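# Hang headphones by their band on the under-desk hook

## Task

Get the headphones suspended from the hook mounted beneath the desk's edge, with the headband resting on the hook, and finish with no part of either robot hand in contact with the headphones.

## Robot and tools

Robot: two arms, left_arm and right_arm, each ending in a five-finger hand. The right arm has a right hand; the left arm has a mirrored left hand. Calibrated bases in the scene frame: left_arm at (-0.017, +0.297, 0) m, right_arm at (+0.039, -0.221, 0) m, both almost unrotated.

Scene frame: origin at table-top height, halfway between the nominal bases; +z up, +x away from the robot over the table, +y toward left_arm. Image left and right do not match arm names. All reported positions (metres) and quaternions (w,x,y,z) use this frame.

Hand point: a point fixed to the palm, about 0.15 m out from the wrist flange and 0.05 m in front of the palm. Its +z runs along straight fingers, +y points out of the palm, +x runs across the palm away from the thumb on the right hand, toward the thumb on the left hand. Straight fingers extend 0.06 to 0.07 m past the point and sit 0.06 m behind it along -y. A wrist bracket on the little-finger side can strike objects.

Row layout (used by execute_actions and move): 28 numbers, each in [-1, 1]. Numbers 1-6: left_arm dx, dy, dz, rx, ry, rz. Numbers 7-14: left hand thumb_turn, thumb_bend, index, middle, ring, little, force_limit, speed. Numbers 15-20: right_arm dx, dy, dz, rx, ry, rz. Numbers 21-28: the right hand's eight, same order. All 28 must be given even when one arm is idle.

Pose numbers are offsets, not poses: they shift the hand point relative to its Hand target as it stood when the action or move began, along the scene axes, with rotation about the hand point. 1.0 equals 0.6 m for dx, dy, dz and 180 degrees for rx, ry, rz (these three form one rotation vector). Sending all six as 0 re-requests the current Hand target. Offsets accumulate across calls. The controller limits each step's commanded orientation to 40 degrees from the measured one.

Hand numbers are absolute motor targets: -1 fully open (thumb_turn beside the palm, digits straight), +1 fully closed (thumb_turn across the palm, fingers curled). force_limit maps -1..+1 to about 0..10 N at the fingertip (0..15 N for the two thumb motors). speed runs from near zero at -1 to full at +0.48 and above. For a soft grip use speed -0.94 or lower. There is no neutral value: to keep a hand unchanged, resend its last commanded eight numbers; before any command in the scene, send its hand_measured six values plus hand_force_limit and hand_speed. Thumb across the palm closes around objects about 0.035-0.065 m thick, or a handle down to 0.025 m.

Tools:
- execute_actions(actions, cameras): actions is a list of actions; each action is a table of up to 15 rows played at 1/30 s per step, the last row held if shorter. Each row's offsets count from the action's starting Hand target, not from the previous row. An empty actions list just returns state and images. cameras: list of names, ["all"], or [].
- move(target, speed, blend, blocking, cameras): target is one 28-number row or up to 15 rows; every row is an offset from the same starting Hand targets. speed is the hand-point top speed in m/s, 0.002 to 4.3 (default 0.25), turning limited to twice that in rad/s; one value or one per row. blend (m) rounds corners between rows; 0 stops at each. blocking=false returns early while motion continues. Paths are straight, do not avoid obstacles, and may overshoot at high speed. Route around an arm's own base rather than near it.
- wait(seconds 0-10, cameras): lets time pass holding current commands.
- stop(cameras): brakes a running move.
- zoom_image(camera, region [x0,y0,x1,y1] in pixels, max 504 each way): enlarges part of the latest image from cam_high, cam_low, cam_left_wrist or cam_right_wrist.
- show_instructions(): shows the reference pages.
- finished_scene(scene): ends the current scene; irreversible.

Cameras: cam_high and cam_low (896x504, fixed), cam_left_wrist and cam_right_wrist (672x504, fisheye, on the wrists).

Results: end_effector_position and end_effector_quat_wxyz per hand point; Hand target (the last commanded pose, base for the next offsets); hand_measured, hand_stopped_by (moving, target, force, stalled, fault) and hand_load_n (fingertip newtons, positive pushing the finger open; near 0 after a lost grip), all in motor order; joint positions, velocities and torques; motor temperatures. A move adds a move: line such as done, off_target, moving, held or fault, with limits=paced or limits=held. Done only means within 10 mm and 2 degrees; it says nothing about contact. Arms commonly rest 1-3 cm (sometimes 5 cm) below the command from friction and weight; resend the shortfall as an offset if needed.

Avoid: dropping or releasing moving objects, knocking anything off the table, fast impacts with fixed or heavy items, pressing into obstacles (a blocked arm keeps pushing until commanded back past its hand point), contact between the two hands, excessive finger loads or twisting under load, and long stretched or straining postures that heat motors; at 100 °C an arm goes limp. Something may occasionally nudge loose objects.

Each tool is called after ">>>" as name(argument=value, ...) on one line, values as JSON.

Reference images:

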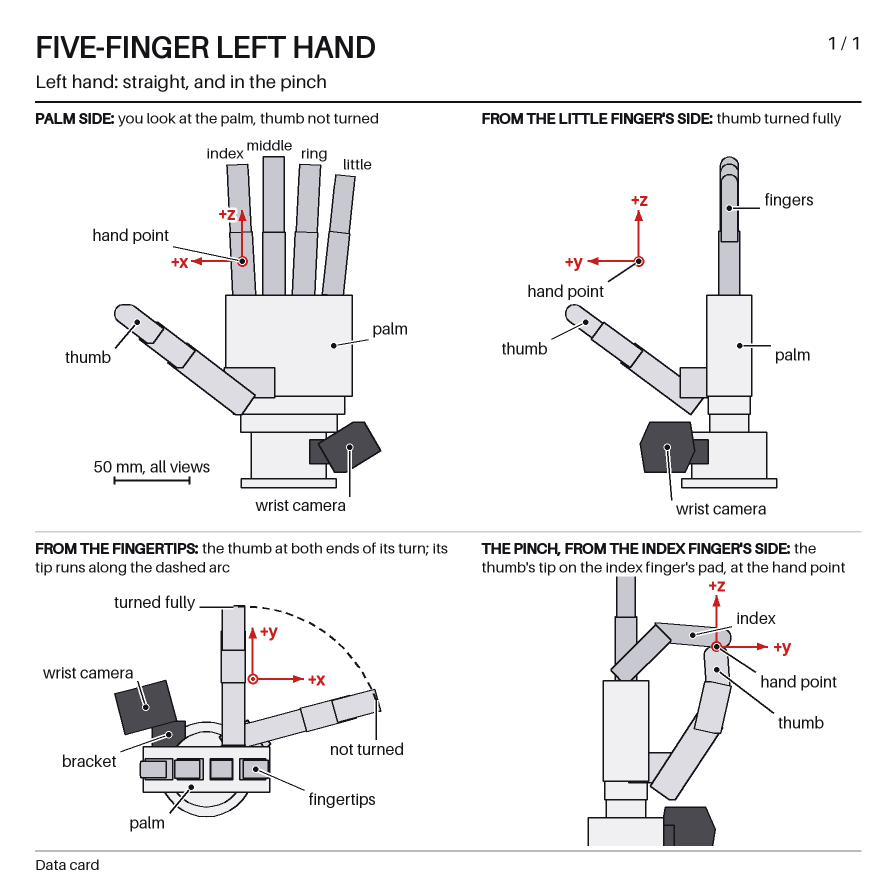

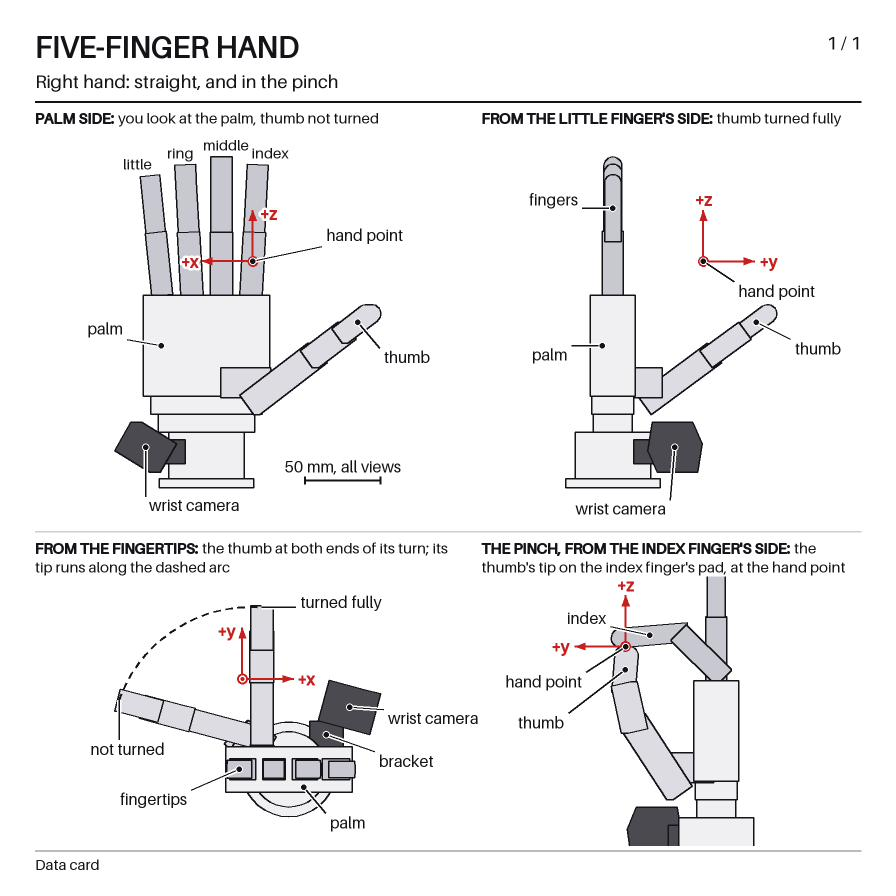

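## Session

>>> execute_actions(actions=[])

Scene clock: 0.00 s.
left_arm: end_effector_position=(+0.2043, +0.5163, +0.2917) hand_measured=(-1.000, -1.000, -1.000, -1.000, -1.000, -1.000) hand_load_n=(+0.0, +0.0, +0.0, +0.0, +0.0, +0.0) hand_stopped_by=(target, target, target, target, target, target) hand_force_limit=0.00 hand_speed=-0.80 end_effector_quat_wxyz=(+0.093, -0.374, +0.923, -0.009) | right_arm: end_effector_position=(+0.5220, +0.0400, +0.3003) hand_measured=(-1.000, -1.000, -1.000, -1.000, -1.000, -1.000) hand_load_n=(+0.0, +0.5, +0.0, +0.0, +0.0, +0.0) hand_stopped_by=(target, target, target, target, target, target) hand_force_limit=0.00 hand_speed=-0.80 end_effector_quat_wxyz=(+0.313, -0.391, +0.865, +0.019)
Joint positions: left_arm=[0.636 1.132 1.299 -1.562 0.065 1.44] | right_arm=[0.39 1.354 1.345 -0.929 -0.085 1.093]
Joint velocities: within noise
Joint torques (N m): no reading
Motor temperatures (°C): left_arm=[32 29 34 29 26 28] | right_arm=[27 33 26 27 30 32]
Heat: left arm: hottest elbow 34 °C; right arm: hottest shoulder 33 °C.
Hand target: left_arm +0.2088, +0.5196, +0.3024; +0.107, -0.373, +0.922, -0.005 | right_arm +0.5280, +0.0422, +0.3210; +0.333, -0.389, +0.859, +0.018

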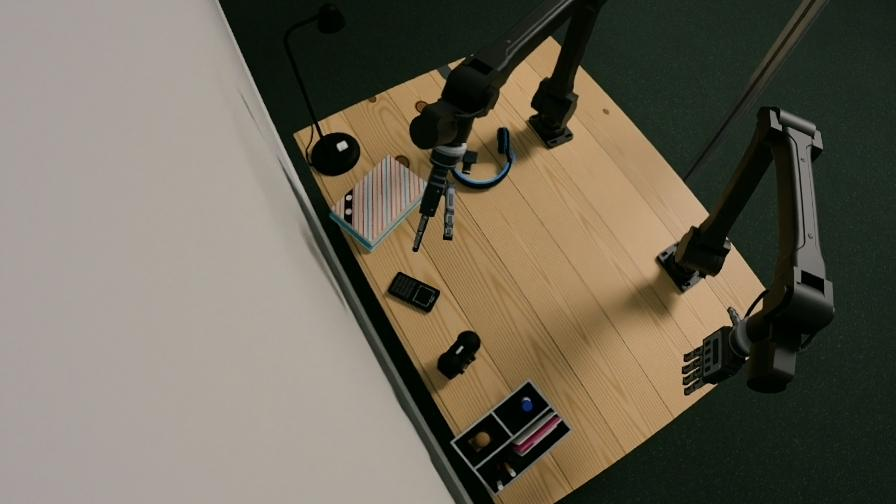

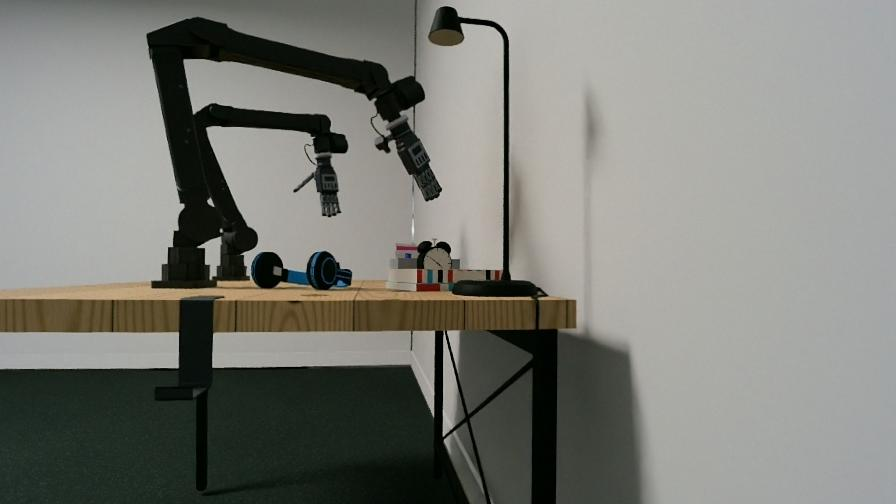

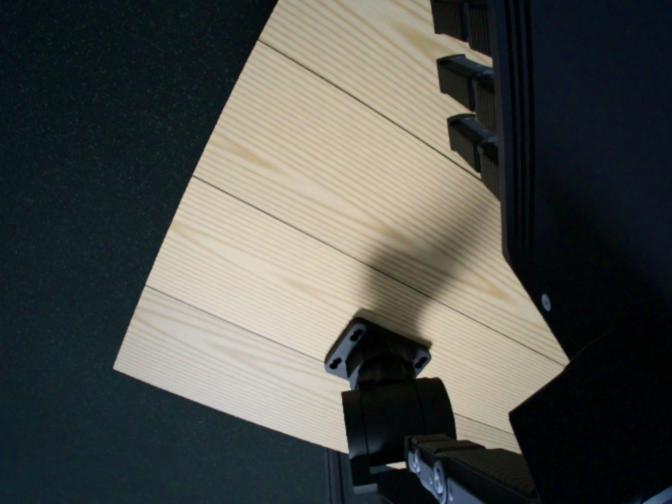

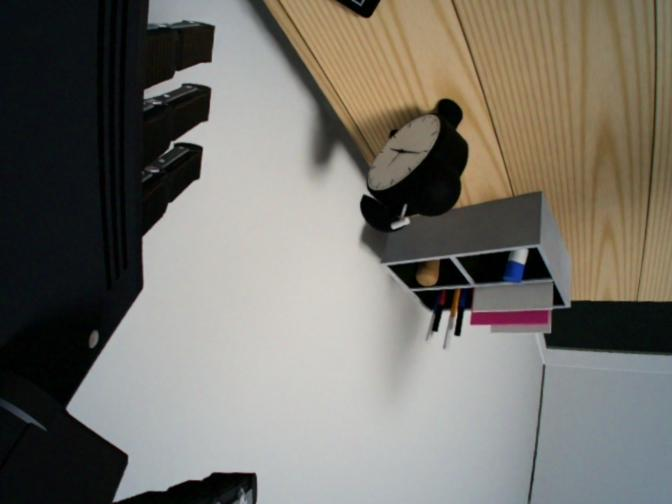

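>>> zoom_image(camera="cam_low", region=[100, 220, 400, 440])

>>> zoom_image(camera="cam_high", region=[370, 30, 620, 230])

Scaled by 1.680 from the camera's 896x504 image, which has a finer 1280x720 frame.

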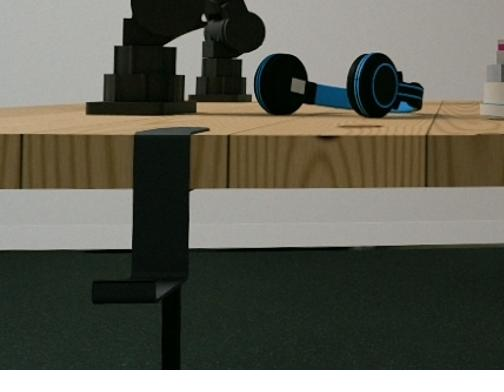

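Scaled by 2.016 from the camera's 896x504 image, which has a finer 1280x720 frame.

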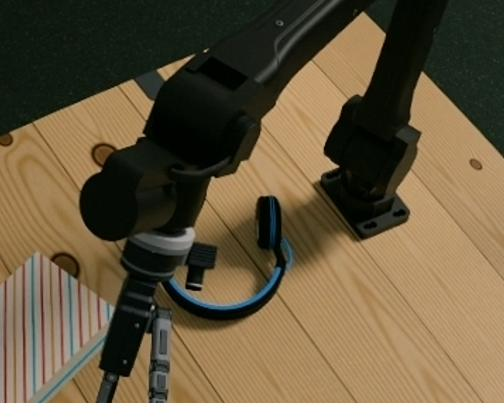

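>>> move(target=[0,0,0,0,0,0,-1,-1,-1,-1,-1,-1,0,-0.8,-0.3667,-0.07,0.133,0,0,0,-1,-1,-1,-1,-1,-1,0,-0.8], cameras=["all"])

Scene clock: 156.53 s.
left_arm: end_effector_position=(+0.2043, +0.5163, +0.2917) hand_measured=(-1.000, -1.000, -1.000, -1.000, -1.000, -1.000) hand_load_n=(+0.0, +0.0, +0.0, +0.0, +0.0, +0.0) hand_stopped_by=(target, target, target, target, target, target) hand_force_limit=0.00 hand_speed=-0.80 end_effector_quat_wxyz=(+0.093, -0.374, +0.923, -0.009) | right_arm: end_effector_position=(+0.3112, -0.0037, +0.4041) hand_measured=(-1.000, -1.000, -1.000, -1.000, -1.000, -1.000) hand_load_n=(+0.0, +0.0, +0.0, +0.0, +0.0, +0.0) hand_stopped_by=(target, target, target, target, target, target) hand_force_limit=0.00 hand_speed=-0.80 end_effector_quat_wxyz=(+0.339, -0.390, +0.856, +0.014)
Joint positions: left_arm=[0.636 1.132 1.299 -1.562 0.065 1.44] | right_arm=[0.535 0.826 1.235 -1.287 0.013 1.199]
Joint torques (N m): left_arm=[-0.56 -4.95 10.78 0.69 0.05 -0.1] | right_arm=[0.85 0.38 8.9 1.14 0.07 0.1]
Motor temperatures (°C): left_arm=[30 29 42 29 26 26] | right_arm=[27 34 35 27 27 29]
Heat: left arm: hottest elbow 42 °C; right arm: hottest elbow 35 °C.
Hand target: left_arm +0.2088, +0.5196, +0.3024; +0.107, -0.373, +0.922, -0.005 | right_arm +0.3079, +0.0002, +0.4009; +0.333, -0.389, +0.859, +0.018
Off the commanded pose: left_arm 0.012 m, 2 deg | right_arm 0.006 m, 1 deg.
move: off_target (left_arm)
camera_calibration:
cam_right_wrist: T_world_to_cam=[[-0.774781, 0.523237, -0.354877, 0.384986], [-0.011651, 0.549399, 0.835479, -0.331411], [0.632122, 0.651448, -0.419568, 0.0928912], [0, 0, 0, 1]] pos_world=[0.2357, -0.0798756, 0.452484]

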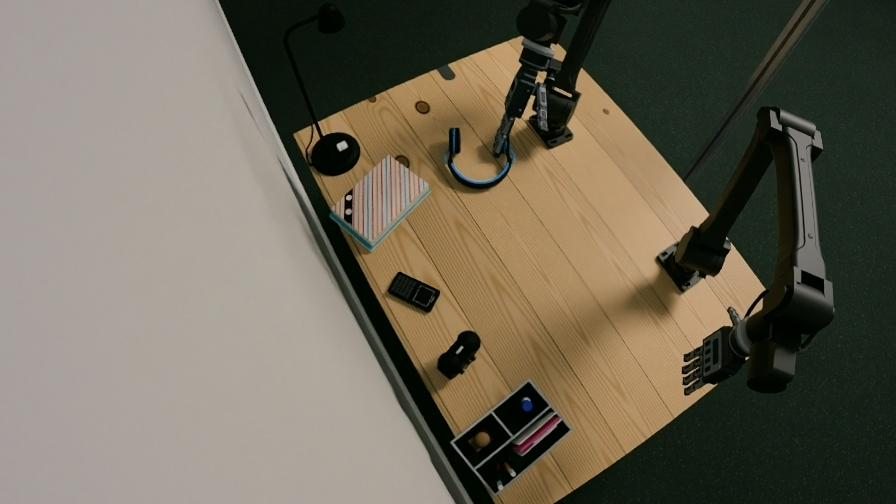

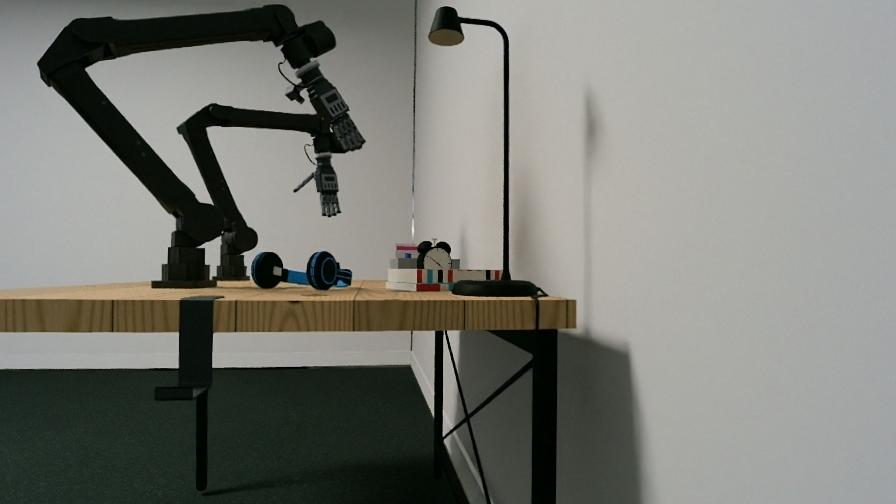

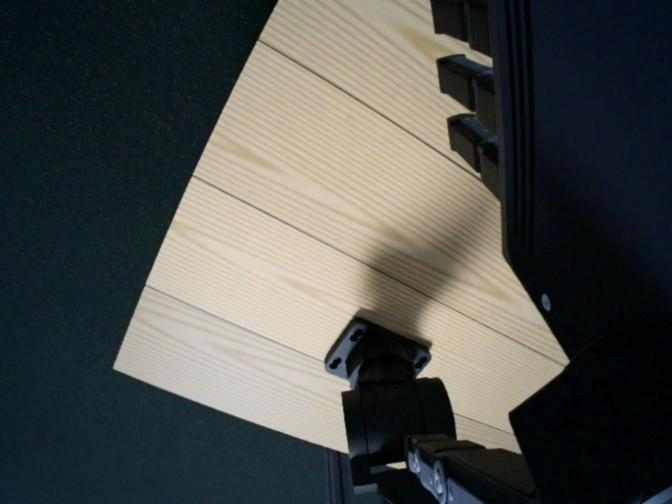

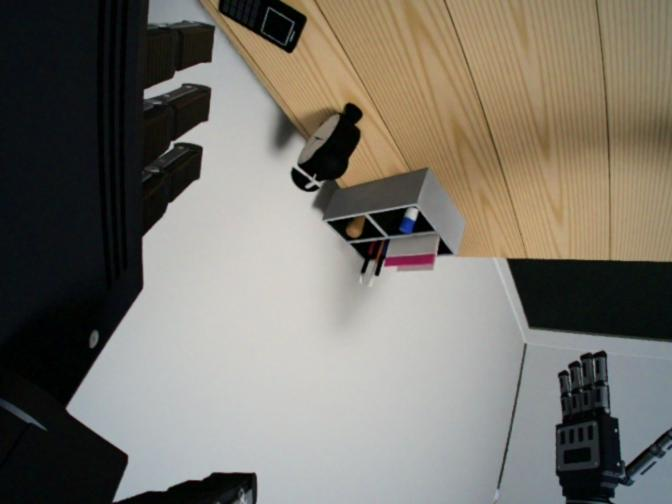

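>>> zoom_image(camera="cam_high", region=[410, 50, 550, 210])

>>> zoom_image(camera="cam_low", region=[220, 230, 370, 310])

Scaled by 3.150 from the camera's 896x504 image, which has a finer 1280x720 frame.

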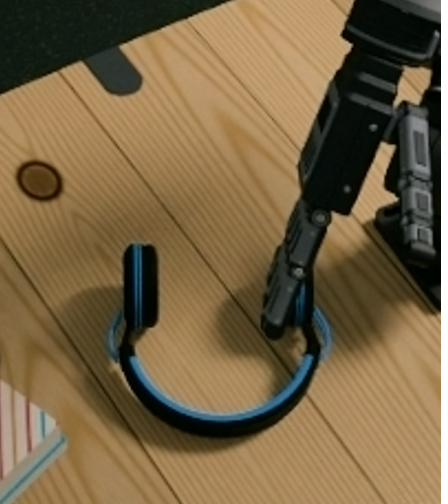

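Scaled by 3.360 from the camera's 896x504 image, which has a finer 1280x720 frame.

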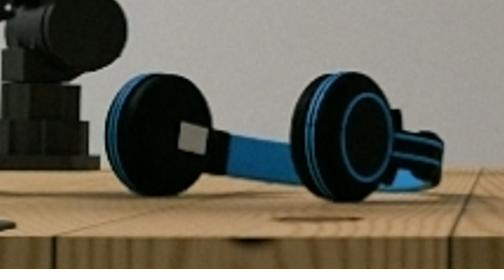

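>>> move(target=[0,0,0,0,0,0,-1,-1,-1,-1,-1,-1,0,-0.8,-0.03,-0.1837,-0.3,-0.2647,0.0748,-0.2983,1,-1,-1,-1,-1,-1,0,0], cameras=["all"])

Scene clock: 673.43 s.
left_arm: end_effector_position=(+0.2043, +0.5163, +0.2917) hand_measured=(-1.000, -1.000, -1.000, -1.000, -1.000, -1.000) hand_load_n=(+0.0, +0.0, +0.0, +0.0, +0.0, +0.0) hand_stopped_by=(target, target, target, target, target, target) hand_force_limit=0.00 hand_speed=-0.80 end_effector_quat_wxyz=(+0.093, -0.374, +0.923, -0.009) | right_arm: end_effector_position=(+0.2901, -0.1041, +0.2261) hand_measured=(+1.000, -1.000, -1.000, -1.000, -1.000, -1.000) hand_load_n=(+0.0, -0.5, +0.0, +0.0, +0.0, +0.0) hand_stopped_by=(target, target, target, target, target, target) hand_force_limit=0.00 hand_speed=0.00 end_effector_quat_wxyz=(+0.143, -0.154, +0.935, -0.286)
Joint positions: left_arm=[0.636 1.132 1.299 -1.562 0.065 1.44] | right_arm=[0.793 0.935 0.956 -1.682 0.645 2.021]
Joint torques (N m): left_arm=[-0.44 -4.95 10.77 0.68 0.04 -0.1] | right_arm=[-2.08 0.09 7.92 -0.13 0.51 0.18]
Heat: left arm: hottest elbow 44 °C; right arm: hottest elbow 33 °C.
Hand target: left_arm +0.2088, +0.5196, +0.3024; +0.107, -0.373, +0.922, -0.005 | right_arm +0.2899, -0.1101, +0.2209; +0.030, -0.065, +0.904, -0.422
Off the commanded pose: left_arm 0.012 m, 2 deg | right_arm 0.008 m, 23 deg.
joint sent to its limit (right arm) — joint 4 (wrist pitch), lower limit. The joint targets are off in orientation, not in position.
move: off_target (left_arm, right_arm)
camera_calibration:
cam_right_wrist: T_world_to_cam=[[-0.413613, 0.693366, -0.590057, 0.324111], [0.561553, 0.704416, 0.434115, -0.187216], [0.716647, -0.151793, -0.680717, 0.0477794], [0, 0, 0, 1]] pos_world=[0.204947, -0.085597, 0.305042]

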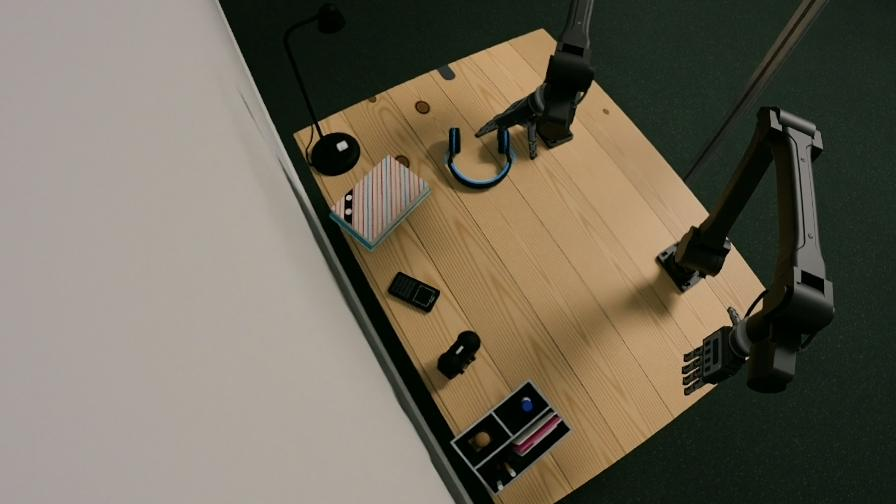

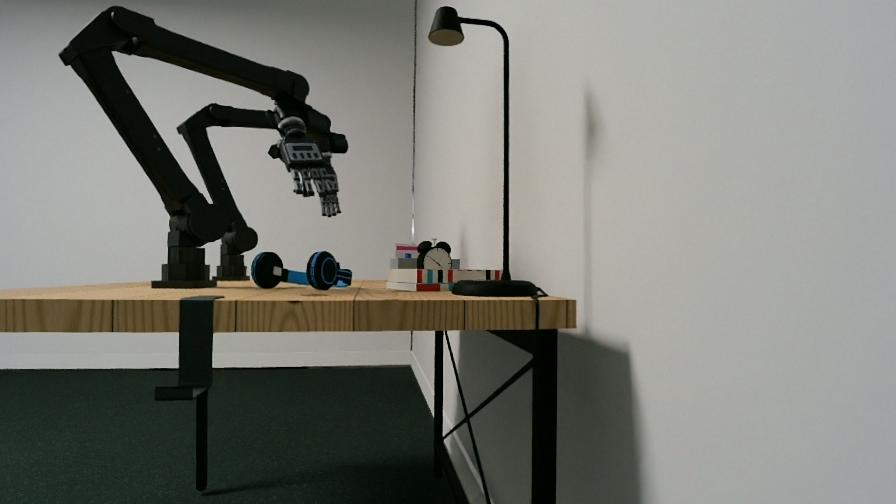

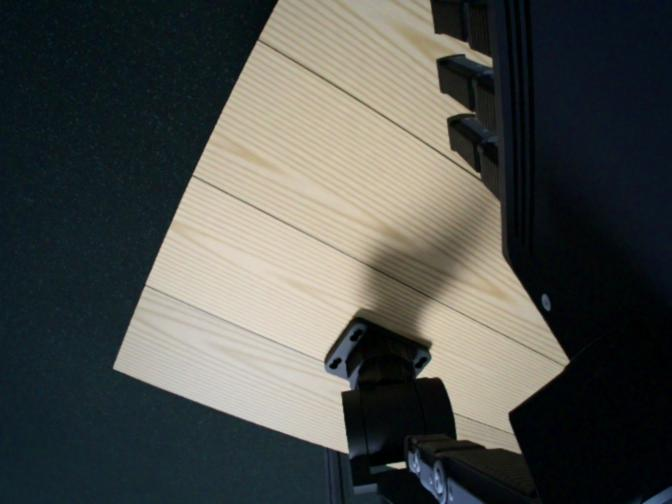

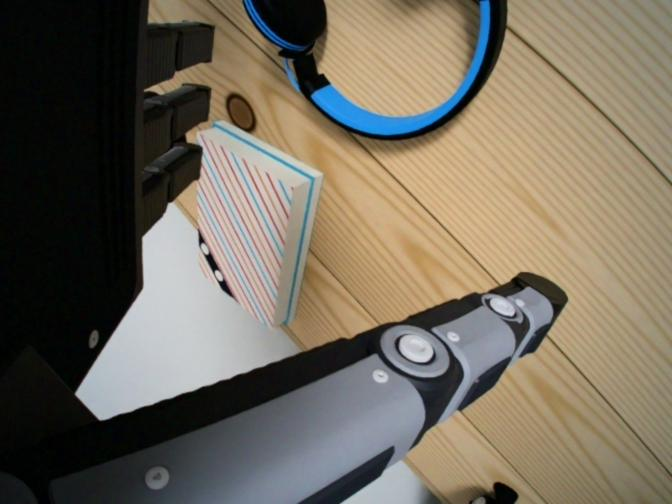

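>>> move(target=[0,0,0,0,0,0,-1,-1,-1,-1,-1,-1,0,-0.8,-0.0415,-0.0732,-0.2015,0.0534,0.0172,0.1098,1,-1,-1,-1,-1,-1,0,0], cameras=["all"])

Scene clock: 898.83 s.
left_arm: end_effector_position=(+0.2043, +0.5163, +0.2917) hand_measured=(-1.000, -1.000, -1.000, -1.000, -1.000, -1.000) hand_load_n=(+0.0, +0.0, +0.0, +0.0, +0.0, +0.0) hand_stopped_by=(target, target, target, target, target, target) hand_force_limit=0.00 hand_speed=-0.80 end_effector_quat_wxyz=(+0.093, -0.374, +0.923, -0.009) | right_arm: end_effector_position=(+0.2658, -0.1493, +0.1020) hand_measured=(+1.000, -1.000, -1.000, -1.000, -1.000, -1.000) hand_load_n=(+0.0, -0.5, +0.0, +0.0, +0.0, +0.0) hand_stopped_by=(target, target, target, target, target, target) hand_force_limit=0.00 hand_speed=0.00 end_effector_quat_wxyz=(+0.085, -0.227, +0.912, -0.332)
Joint positions: left_arm=[0.636 1.132 1.299 -1.562 0.065 1.44] | right_arm=[0.712 0.935 0.634 -1.413 0.687 1.8]
Joint torques (N m): left_arm=[-0.5 -5.01 10.78 0.69 0.04 -0.1] | right_arm=[-1.96 -2.55 7.16 0.31 0.6 -0.25]
Heat: left arm: hottest elbow 44 °C; right arm: hottest elbow 33 °C.
Hand target: left_arm +0.2088, +0.5196, +0.3024; +0.107, -0.373, +0.922, -0.005 | right_arm +0.2650, -0.1539, +0.0999; +0.083, -0.227, +0.912, -0.332
Off the commanded pose: left_arm 0.012 m, 2 deg | right_arm 0.005 m, 0 deg.
move: off_target (left_arm)
camera_calibration:
cam_right_wrist: T_world_to_cam=[[-0.553509, 0.562582, -0.614108, 0.292328], [0.532724, 0.805948, 0.258171, -0.0471023], [0.640182, -0.184251, -0.745801, -0.00394656], [0, 0, 0, 1]] pos_world=[0.189425, -0.127224, 0.188738]

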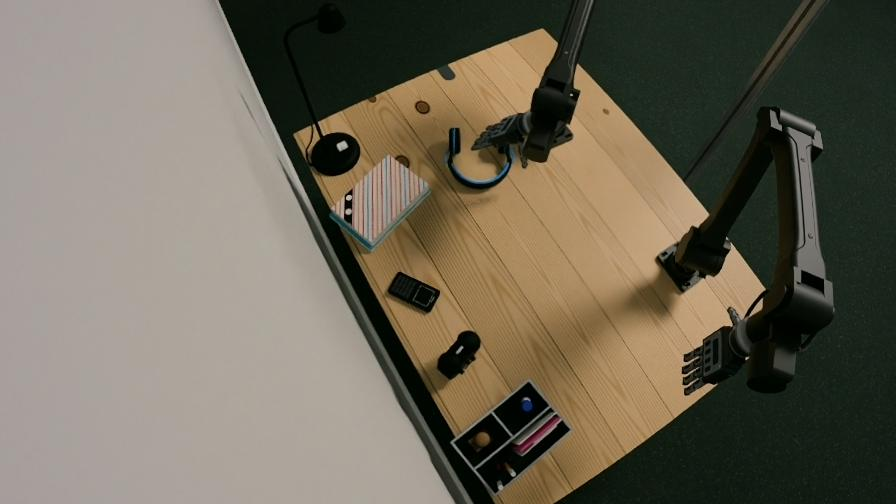

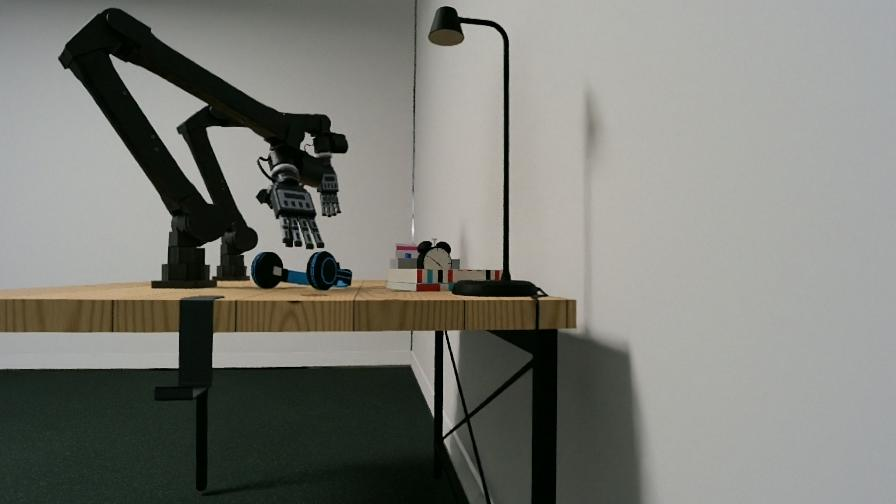

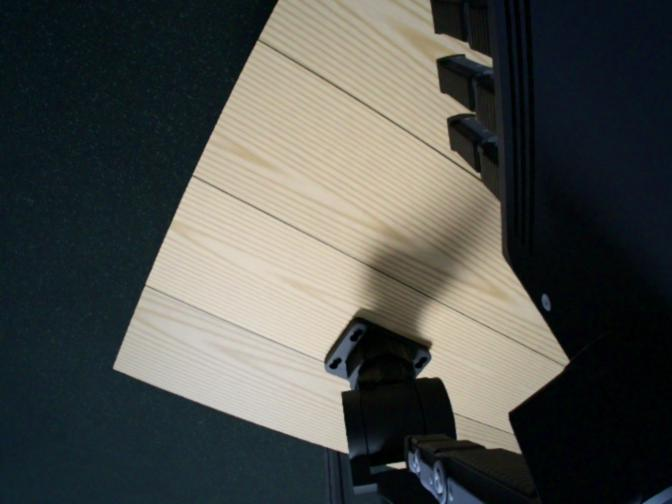

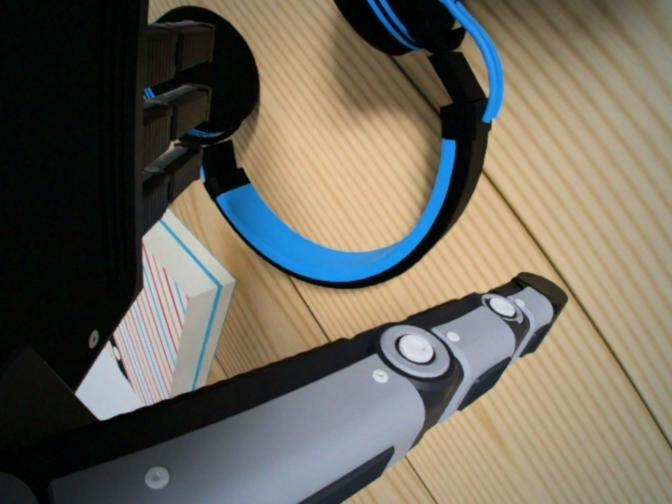

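>>> move(target=[[0,0,0,0,0,0,-1,-1,-1,-1,-1,-1,0,-0.8,-0.0283,0.0017,-0.03,0,0,0,1,-1,-1,-1,-1,-1,0,0],[0,0,0,0,0,0,-1,-1,-1,-1,-1,-1,0,-0.8,-0.0283,0.0017,-0.12,0,0,0,1,-1,-1,-1,-1,-1,0,0]], speed=0.12, cameras=["cam_low","cam_right_wrist"])

>>> zoom_image(camera="cam_low", region=[220, 180, 380, 310])

Scene clock: 951.20 s.
left_arm: end_effector_position=(+0.2043, +0.5163, +0.2917) hand_measured=(-1.000, -1.000, -1.000, -1.000, -1.000, -1.000) hand_load_n=(+0.0, +0.0, +0.0, +0.0, +0.0, +0.0) hand_stopped_by=(target, target, target, target, target, target) hand_force_limit=0.00 hand_speed=-0.80 end_effector_quat_wxyz=(+0.093, -0.374, +0.923, -0.009) | right_arm: end_effector_position=(+0.2558, -0.1560, +0.0415) hand_measured=(+1.000, -1.000, -1.000, -1.000, -1.000, -1.000) hand_load_n=(+0.0, +0.0, +0.0, +0.0, +0.0, +0.0) hand_stopped_by=(target, target, target, target, target, target) hand_force_limit=0.00 hand_speed=0.00 end_effector_quat_wxyz=(+0.093, -0.226, +0.908, -0.341)
Joint positions: left_arm=[0.636 1.132 1.299 -1.562 0.065 1.44] | right_arm=[0.74 0.987 0.483 -1.227 0.708 1.835]
Joint torques (N m): left_arm=[-0.5 -4.95 10.78 0.7 0.04 -0.1] | right_arm=[0.09 1.26 5.44 1.05 -0.67 0.17]
Heat: left arm: hottest elbow 45 °C; right arm: hottest elbow 32 °C.
Hand target: left_arm +0.2088, +0.5196, +0.3024; +0.107, -0.373, +0.922, -0.005 | right_arm +0.2480, -0.1530, +0.0279; +0.083, -0.227, +0.912, -0.332
Off the commanded pose: left_arm 0.012 m, 2 deg | right_arm 0.016 m, 2 deg.
move: off_target (left_arm, right_arm)
camera_calibration:
cam_right_wrist: T_world_to_cam=[[-0.543781, 0.550433, -0.633503, 0.249846], [0.524173, 0.812277, 0.25583, -0.0173886], [0.655397, -0.192949, -0.730223, -0.0497503], [0, 0, 0, 1]] pos_world=[0.177582, -0.132998, 0.126398]
Images, in order (width x height): cam_low 896x504, cam_right_wrist 672x504.

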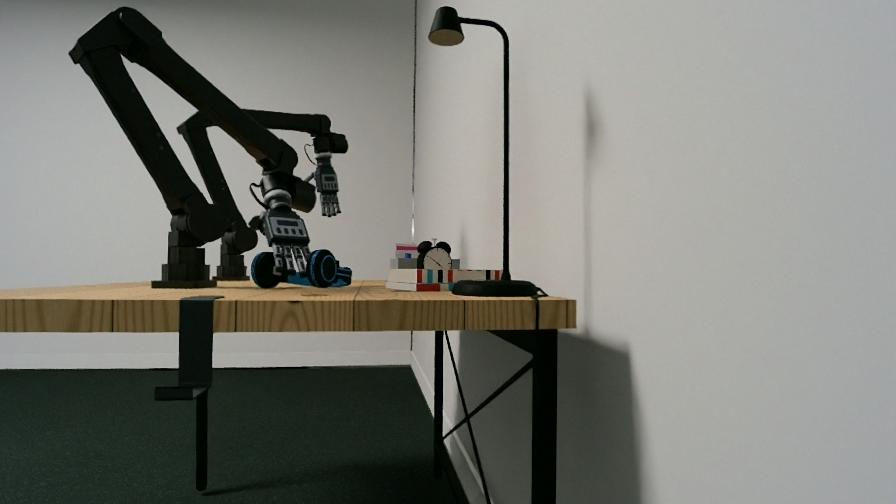

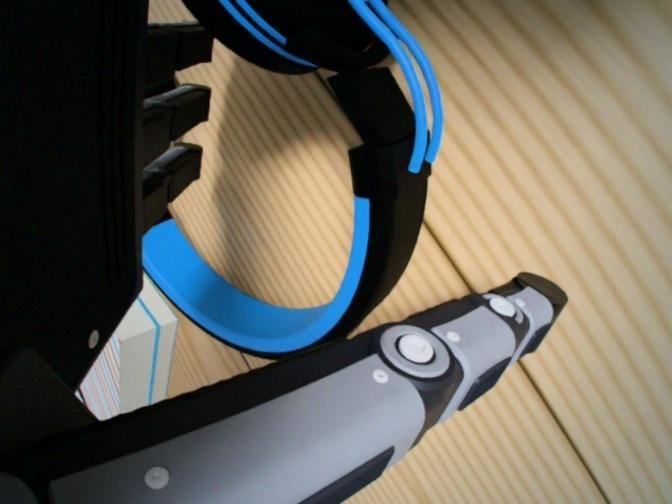

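Scaled by 3.150 from the camera's 896x504 image, which has a finer 1280x720 frame.

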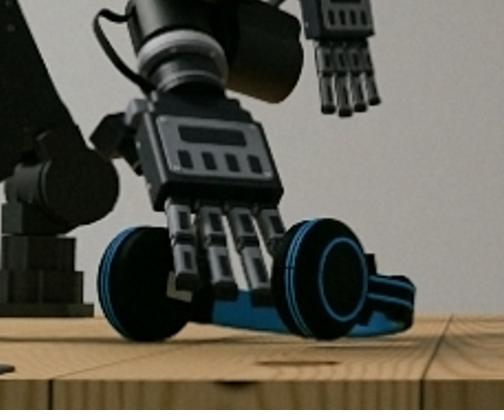

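>>> move(target=[0,0,0,0,0,0,-1,-1,-1,-1,-1,-1,0,-0.8,-0.013,0.008,-0.022,0,0,0,1,-1,-1,-1,-1,-1,0,0], speed=0.12, cameras=["cam_low","cam_right_wrist"])

>>> zoom_image(camera="cam_low", region=[220, 180, 380, 310])

Scene clock: 971.83 s.
left_arm: end_effector_position=(+0.2043, +0.5163, +0.2917) hand_measured=(-1.000, -1.000, -1.000, -1.000, -1.000, -1.000) hand_load_n=(+0.0, +0.0, +0.0, +0.0, +0.0, +0.0) hand_stopped_by=(target, target, target, target, target, target) hand_force_limit=0.00 hand_speed=-0.80 end_effector_quat_wxyz=(+0.093, -0.374, +0.923, -0.009) | right_arm: end_effector_position=(+0.2489, -0.1480, +0.0265) hand_measured=(+1.000, -1.000, -1.000, -1.000, -1.000, -1.000) hand_load_n=(+0.0, +0.0, +0.0, +0.0, +0.0, +0.0) hand_stopped_by=(target, target, target, target, target, target) hand_force_limit=0.00 hand_speed=0.00 end_effector_quat_wxyz=(+0.091, -0.230, +0.909, -0.334)
Joint positions: left_arm=[0.636 1.132 1.299 -1.562 0.065 1.44] | right_arm=[0.781 1.021 0.459 -1.193 0.687 1.877]
Joint torques (N m): left_arm=[-0.5 -5.01 10.76 0.69 0.04 -0.11] | right_arm=[1.32 0.79 5.05 0.16 -0.2 0.34]
Heat: left arm: hottest elbow 45 °C; right arm: hottest elbow 32 °C.
Hand target: left_arm +0.2088, +0.5196, +0.3024; +0.107, -0.373, +0.922, -0.005 | right_arm +0.2403, -0.1481, +0.0148; +0.083, -0.227, +0.912, -0.332
Off the commanded pose: left_arm 0.012 m, 2 deg | right_arm 0.015 m, 1 deg.
move: off_target (left_arm, right_arm)
camera_calibration:
cam_right_wrist: T_world_to_cam=[[-0.551503, 0.555344, -0.622444, 0.23448], [0.521804, 0.811839, 0.26199, -0.0160844], [0.650819, -0.180306, -0.737512, -0.0514581], [0, 0, 0, 1]] pos_world=[0.171199, -0.126437, 0.112214]
Images, in order (width x height): cam_low 896x504, cam_right_wrist 672x504.

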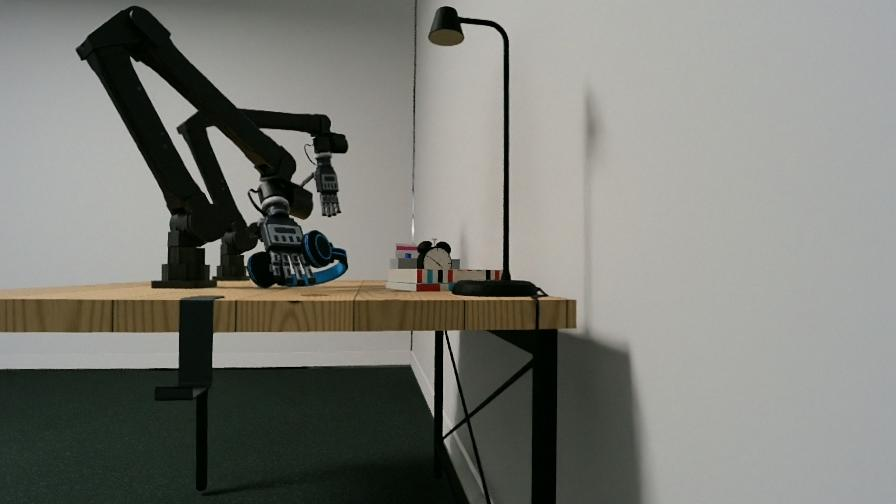

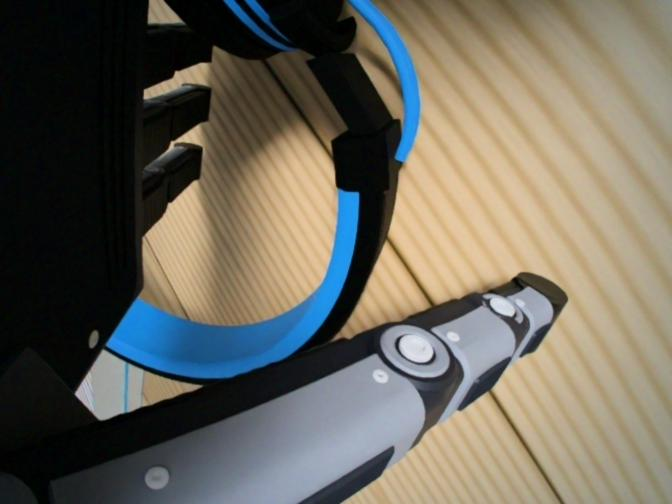

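Scaled by 3.150 from the camera's 896x504 image, which has a finer 1280x720 frame.

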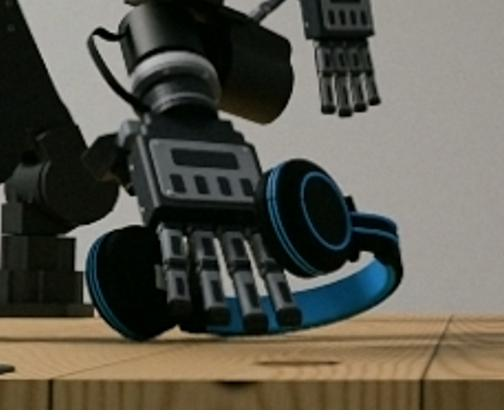

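>>> move(target=[0,0,0,0,0,0,-1,-1,-1,-1,-1,-1,0,-0.8,0.03,0.0,0.13,0,0,-0.04,1,-1,-1,-1,-1,-1,0,0], speed=0.08, cameras=["cam_low","cam_high","cam_right_wrist"])

Scene clock: 991.87 s.
left_arm: end_effector_position=(+0.2043, +0.5163, +0.2917) hand_measured=(-1.000, -1.000, -1.000, -1.000, -1.000, -1.000) hand_load_n=(+0.0, +0.0, +0.0, +0.0, +0.5, +0.0) hand_stopped_by=(target, target, target, target, target, target) hand_force_limit=0.00 hand_speed=-0.80 end_effector_quat_wxyz=(+0.093, -0.374, +0.923, -0.009) | right_arm: end_effector_position=(+0.2403, -0.1593, +0.0711) hand_measured=(+1.000, -1.000, -1.000, -1.000, -1.000, -1.000) hand_load_n=(+0.0, +0.0, +0.0, +0.0, +0.0, +0.0) hand_stopped_by=(target, target, target, target, target, target) hand_force_limit=0.00 hand_speed=0.00 end_effector_quat_wxyz=(+0.038, -0.193, +0.916, -0.350)
Joint positions: left_arm=[0.636 1.132 1.299 -1.562 0.065 1.44] | right_arm=[0.757 1.01 0.581 -1.468 0.654 1.977]
Joint torques (N m): left_arm=[-0.5 -4.95 10.76 0.7 0.05 -0.1] | right_arm=[-2.02 -2.02 12.41 -0.58 0.44 0.2]
Heat: left arm: hottest elbow 45 °C; right arm: hottest shoulder 31 °C.
Hand target: left_arm +0.2088, +0.5196, +0.3024; +0.107, -0.373, +0.922, -0.005 | right_arm +0.2583, -0.1481, +0.0928; +0.062, -0.169, +0.924, -0.336
Off the commanded pose: left_arm 0.012 m, 2 deg | right_arm 0.030 m, 4 deg.
move: off_target (left_arm, right_arm)
camera_calibration:
cam_right_wrist: T_world_to_cam=[[-0.53079, 0.587793, -0.610541, 0.263105], [0.622341, 0.759337, 0.189996, -0.0415205], [0.575285, -0.279117, -0.768857, -0.0103807], [0, 0, 0, 1]] pos_world=[0.171465, -0.126021, 0.160544]
Images, in order (width x height): cam_high 896x504, cam_low 896x504, cam_right_wrist 672x504.

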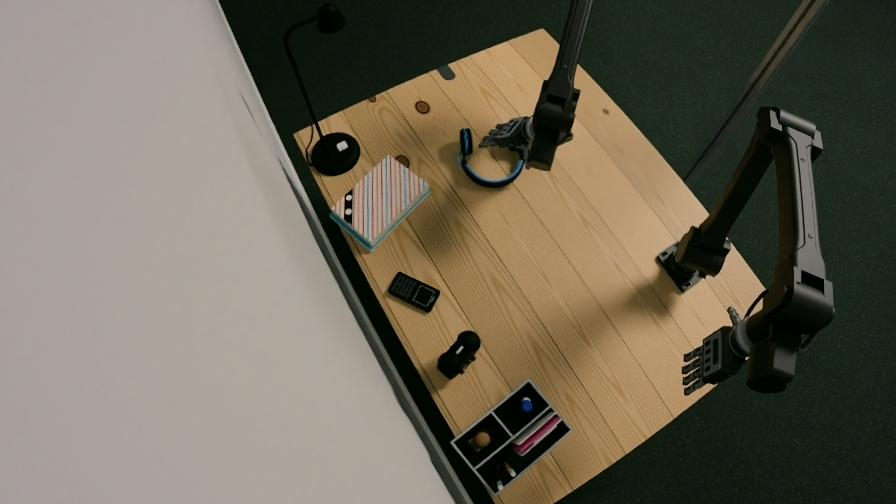

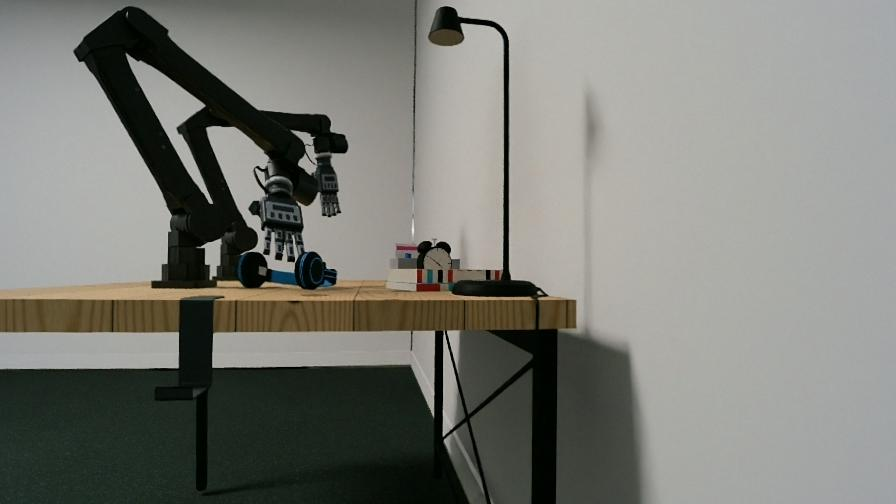

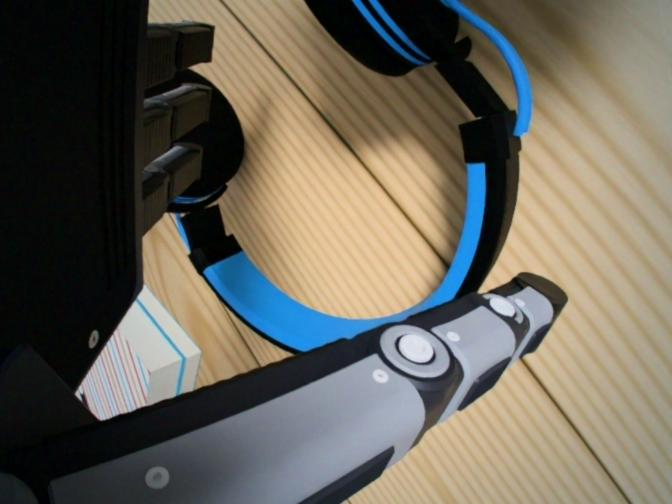

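>>> move(target=[0,0,0,0,0,0,-1,-1,-1,-1,-1,-1,0,-0.8,0.01,0.04,0.03,0,0,0,1,-1,-1,-1,1,1,0,0], speed=0.15, cameras=["cam_low","cam_right_wrist"])

Scene clock: 1083.53 s.
left_arm: end_effector_position=(+0.2043, +0.5163, +0.2917) hand_measured=(-1.000, -1.000, -1.000, -1.000, -1.000, -1.000) hand_load_n=(+0.0, +0.0, +0.0, +0.0, +0.0, +0.0) hand_stopped_by=(target, target, target, target, target, target) hand_force_limit=0.00 hand_speed=-0.80 end_effector_quat_wxyz=(+0.093, -0.374, +0.923, -0.009) | right_arm: end_effector_position=(+0.2503, -0.1412, +0.0936) hand_measured=(+1.000, -1.000, -1.000, -1.000, +1.000, +1.000) hand_load_n=(+0.0, +0.0, +0.0, +0.0, +0.0, +0.0) hand_stopped_by=(target, target, target, target, target, target) hand_force_limit=0.00 hand_speed=0.00 end_effector_quat_wxyz=(+0.043, -0.176, +0.921, -0.346)
Joint positions: left_arm=[0.636 1.132 1.299 -1.562 0.065 1.44] | right_arm=[0.789 1.041 0.663 -1.538 0.635 2.051]
Joint torques (N m): left_arm=[-0.56 -4.95 10.77 0.68 0.04 -0.11] | right_arm=[1.2 -0.62 12.53 -0.83 0.44 0.12]
Heat: left arm: hottest elbow 45 °C; right arm: hottest elbow 38 °C.
Hand target: left_arm +0.2088, +0.5196, +0.3024; +0.107, -0.373, +0.922, -0.005 | right_arm +0.2643, -0.1242, +0.1108; +0.062, -0.169, +0.924, -0.336
Off the commanded pose: left_arm 0.012 m, 2 deg | right_arm 0.028 m, 3 deg.
move: off_target (left_arm, right_arm)
camera_calibration:
cam_right_wrist: T_world_to_cam=[[-0.501001, 0.612466, -0.61146, 0.267665], [0.640584, 0.737508, 0.213858, -0.0757431], [0.581937, -0.284548, -0.761828, 0.00307898], [0, 0, 0, 1]] pos_world=[0.180828, -0.107198, 0.18221]
Images, in order (width x height): cam_low 896x504, cam_right_wrist 672x504.

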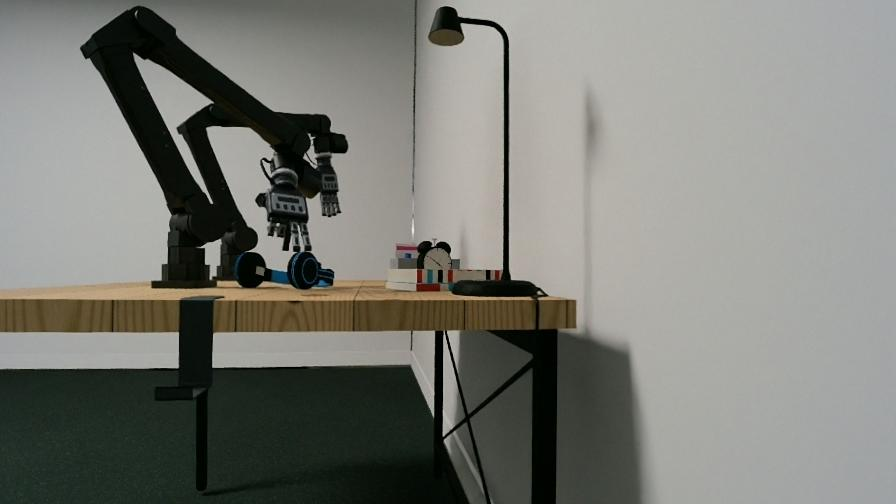

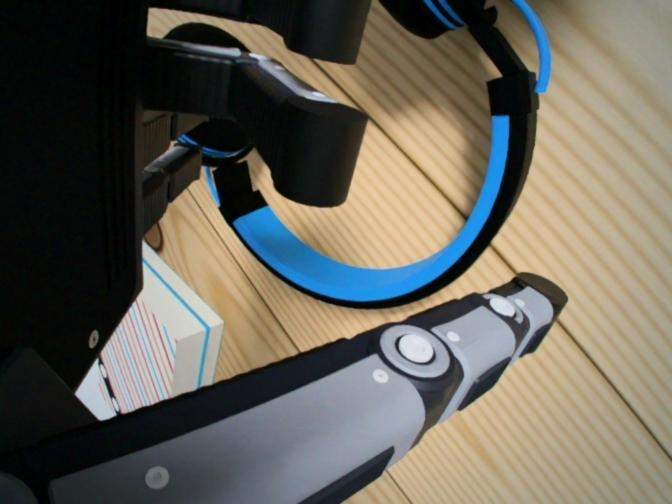

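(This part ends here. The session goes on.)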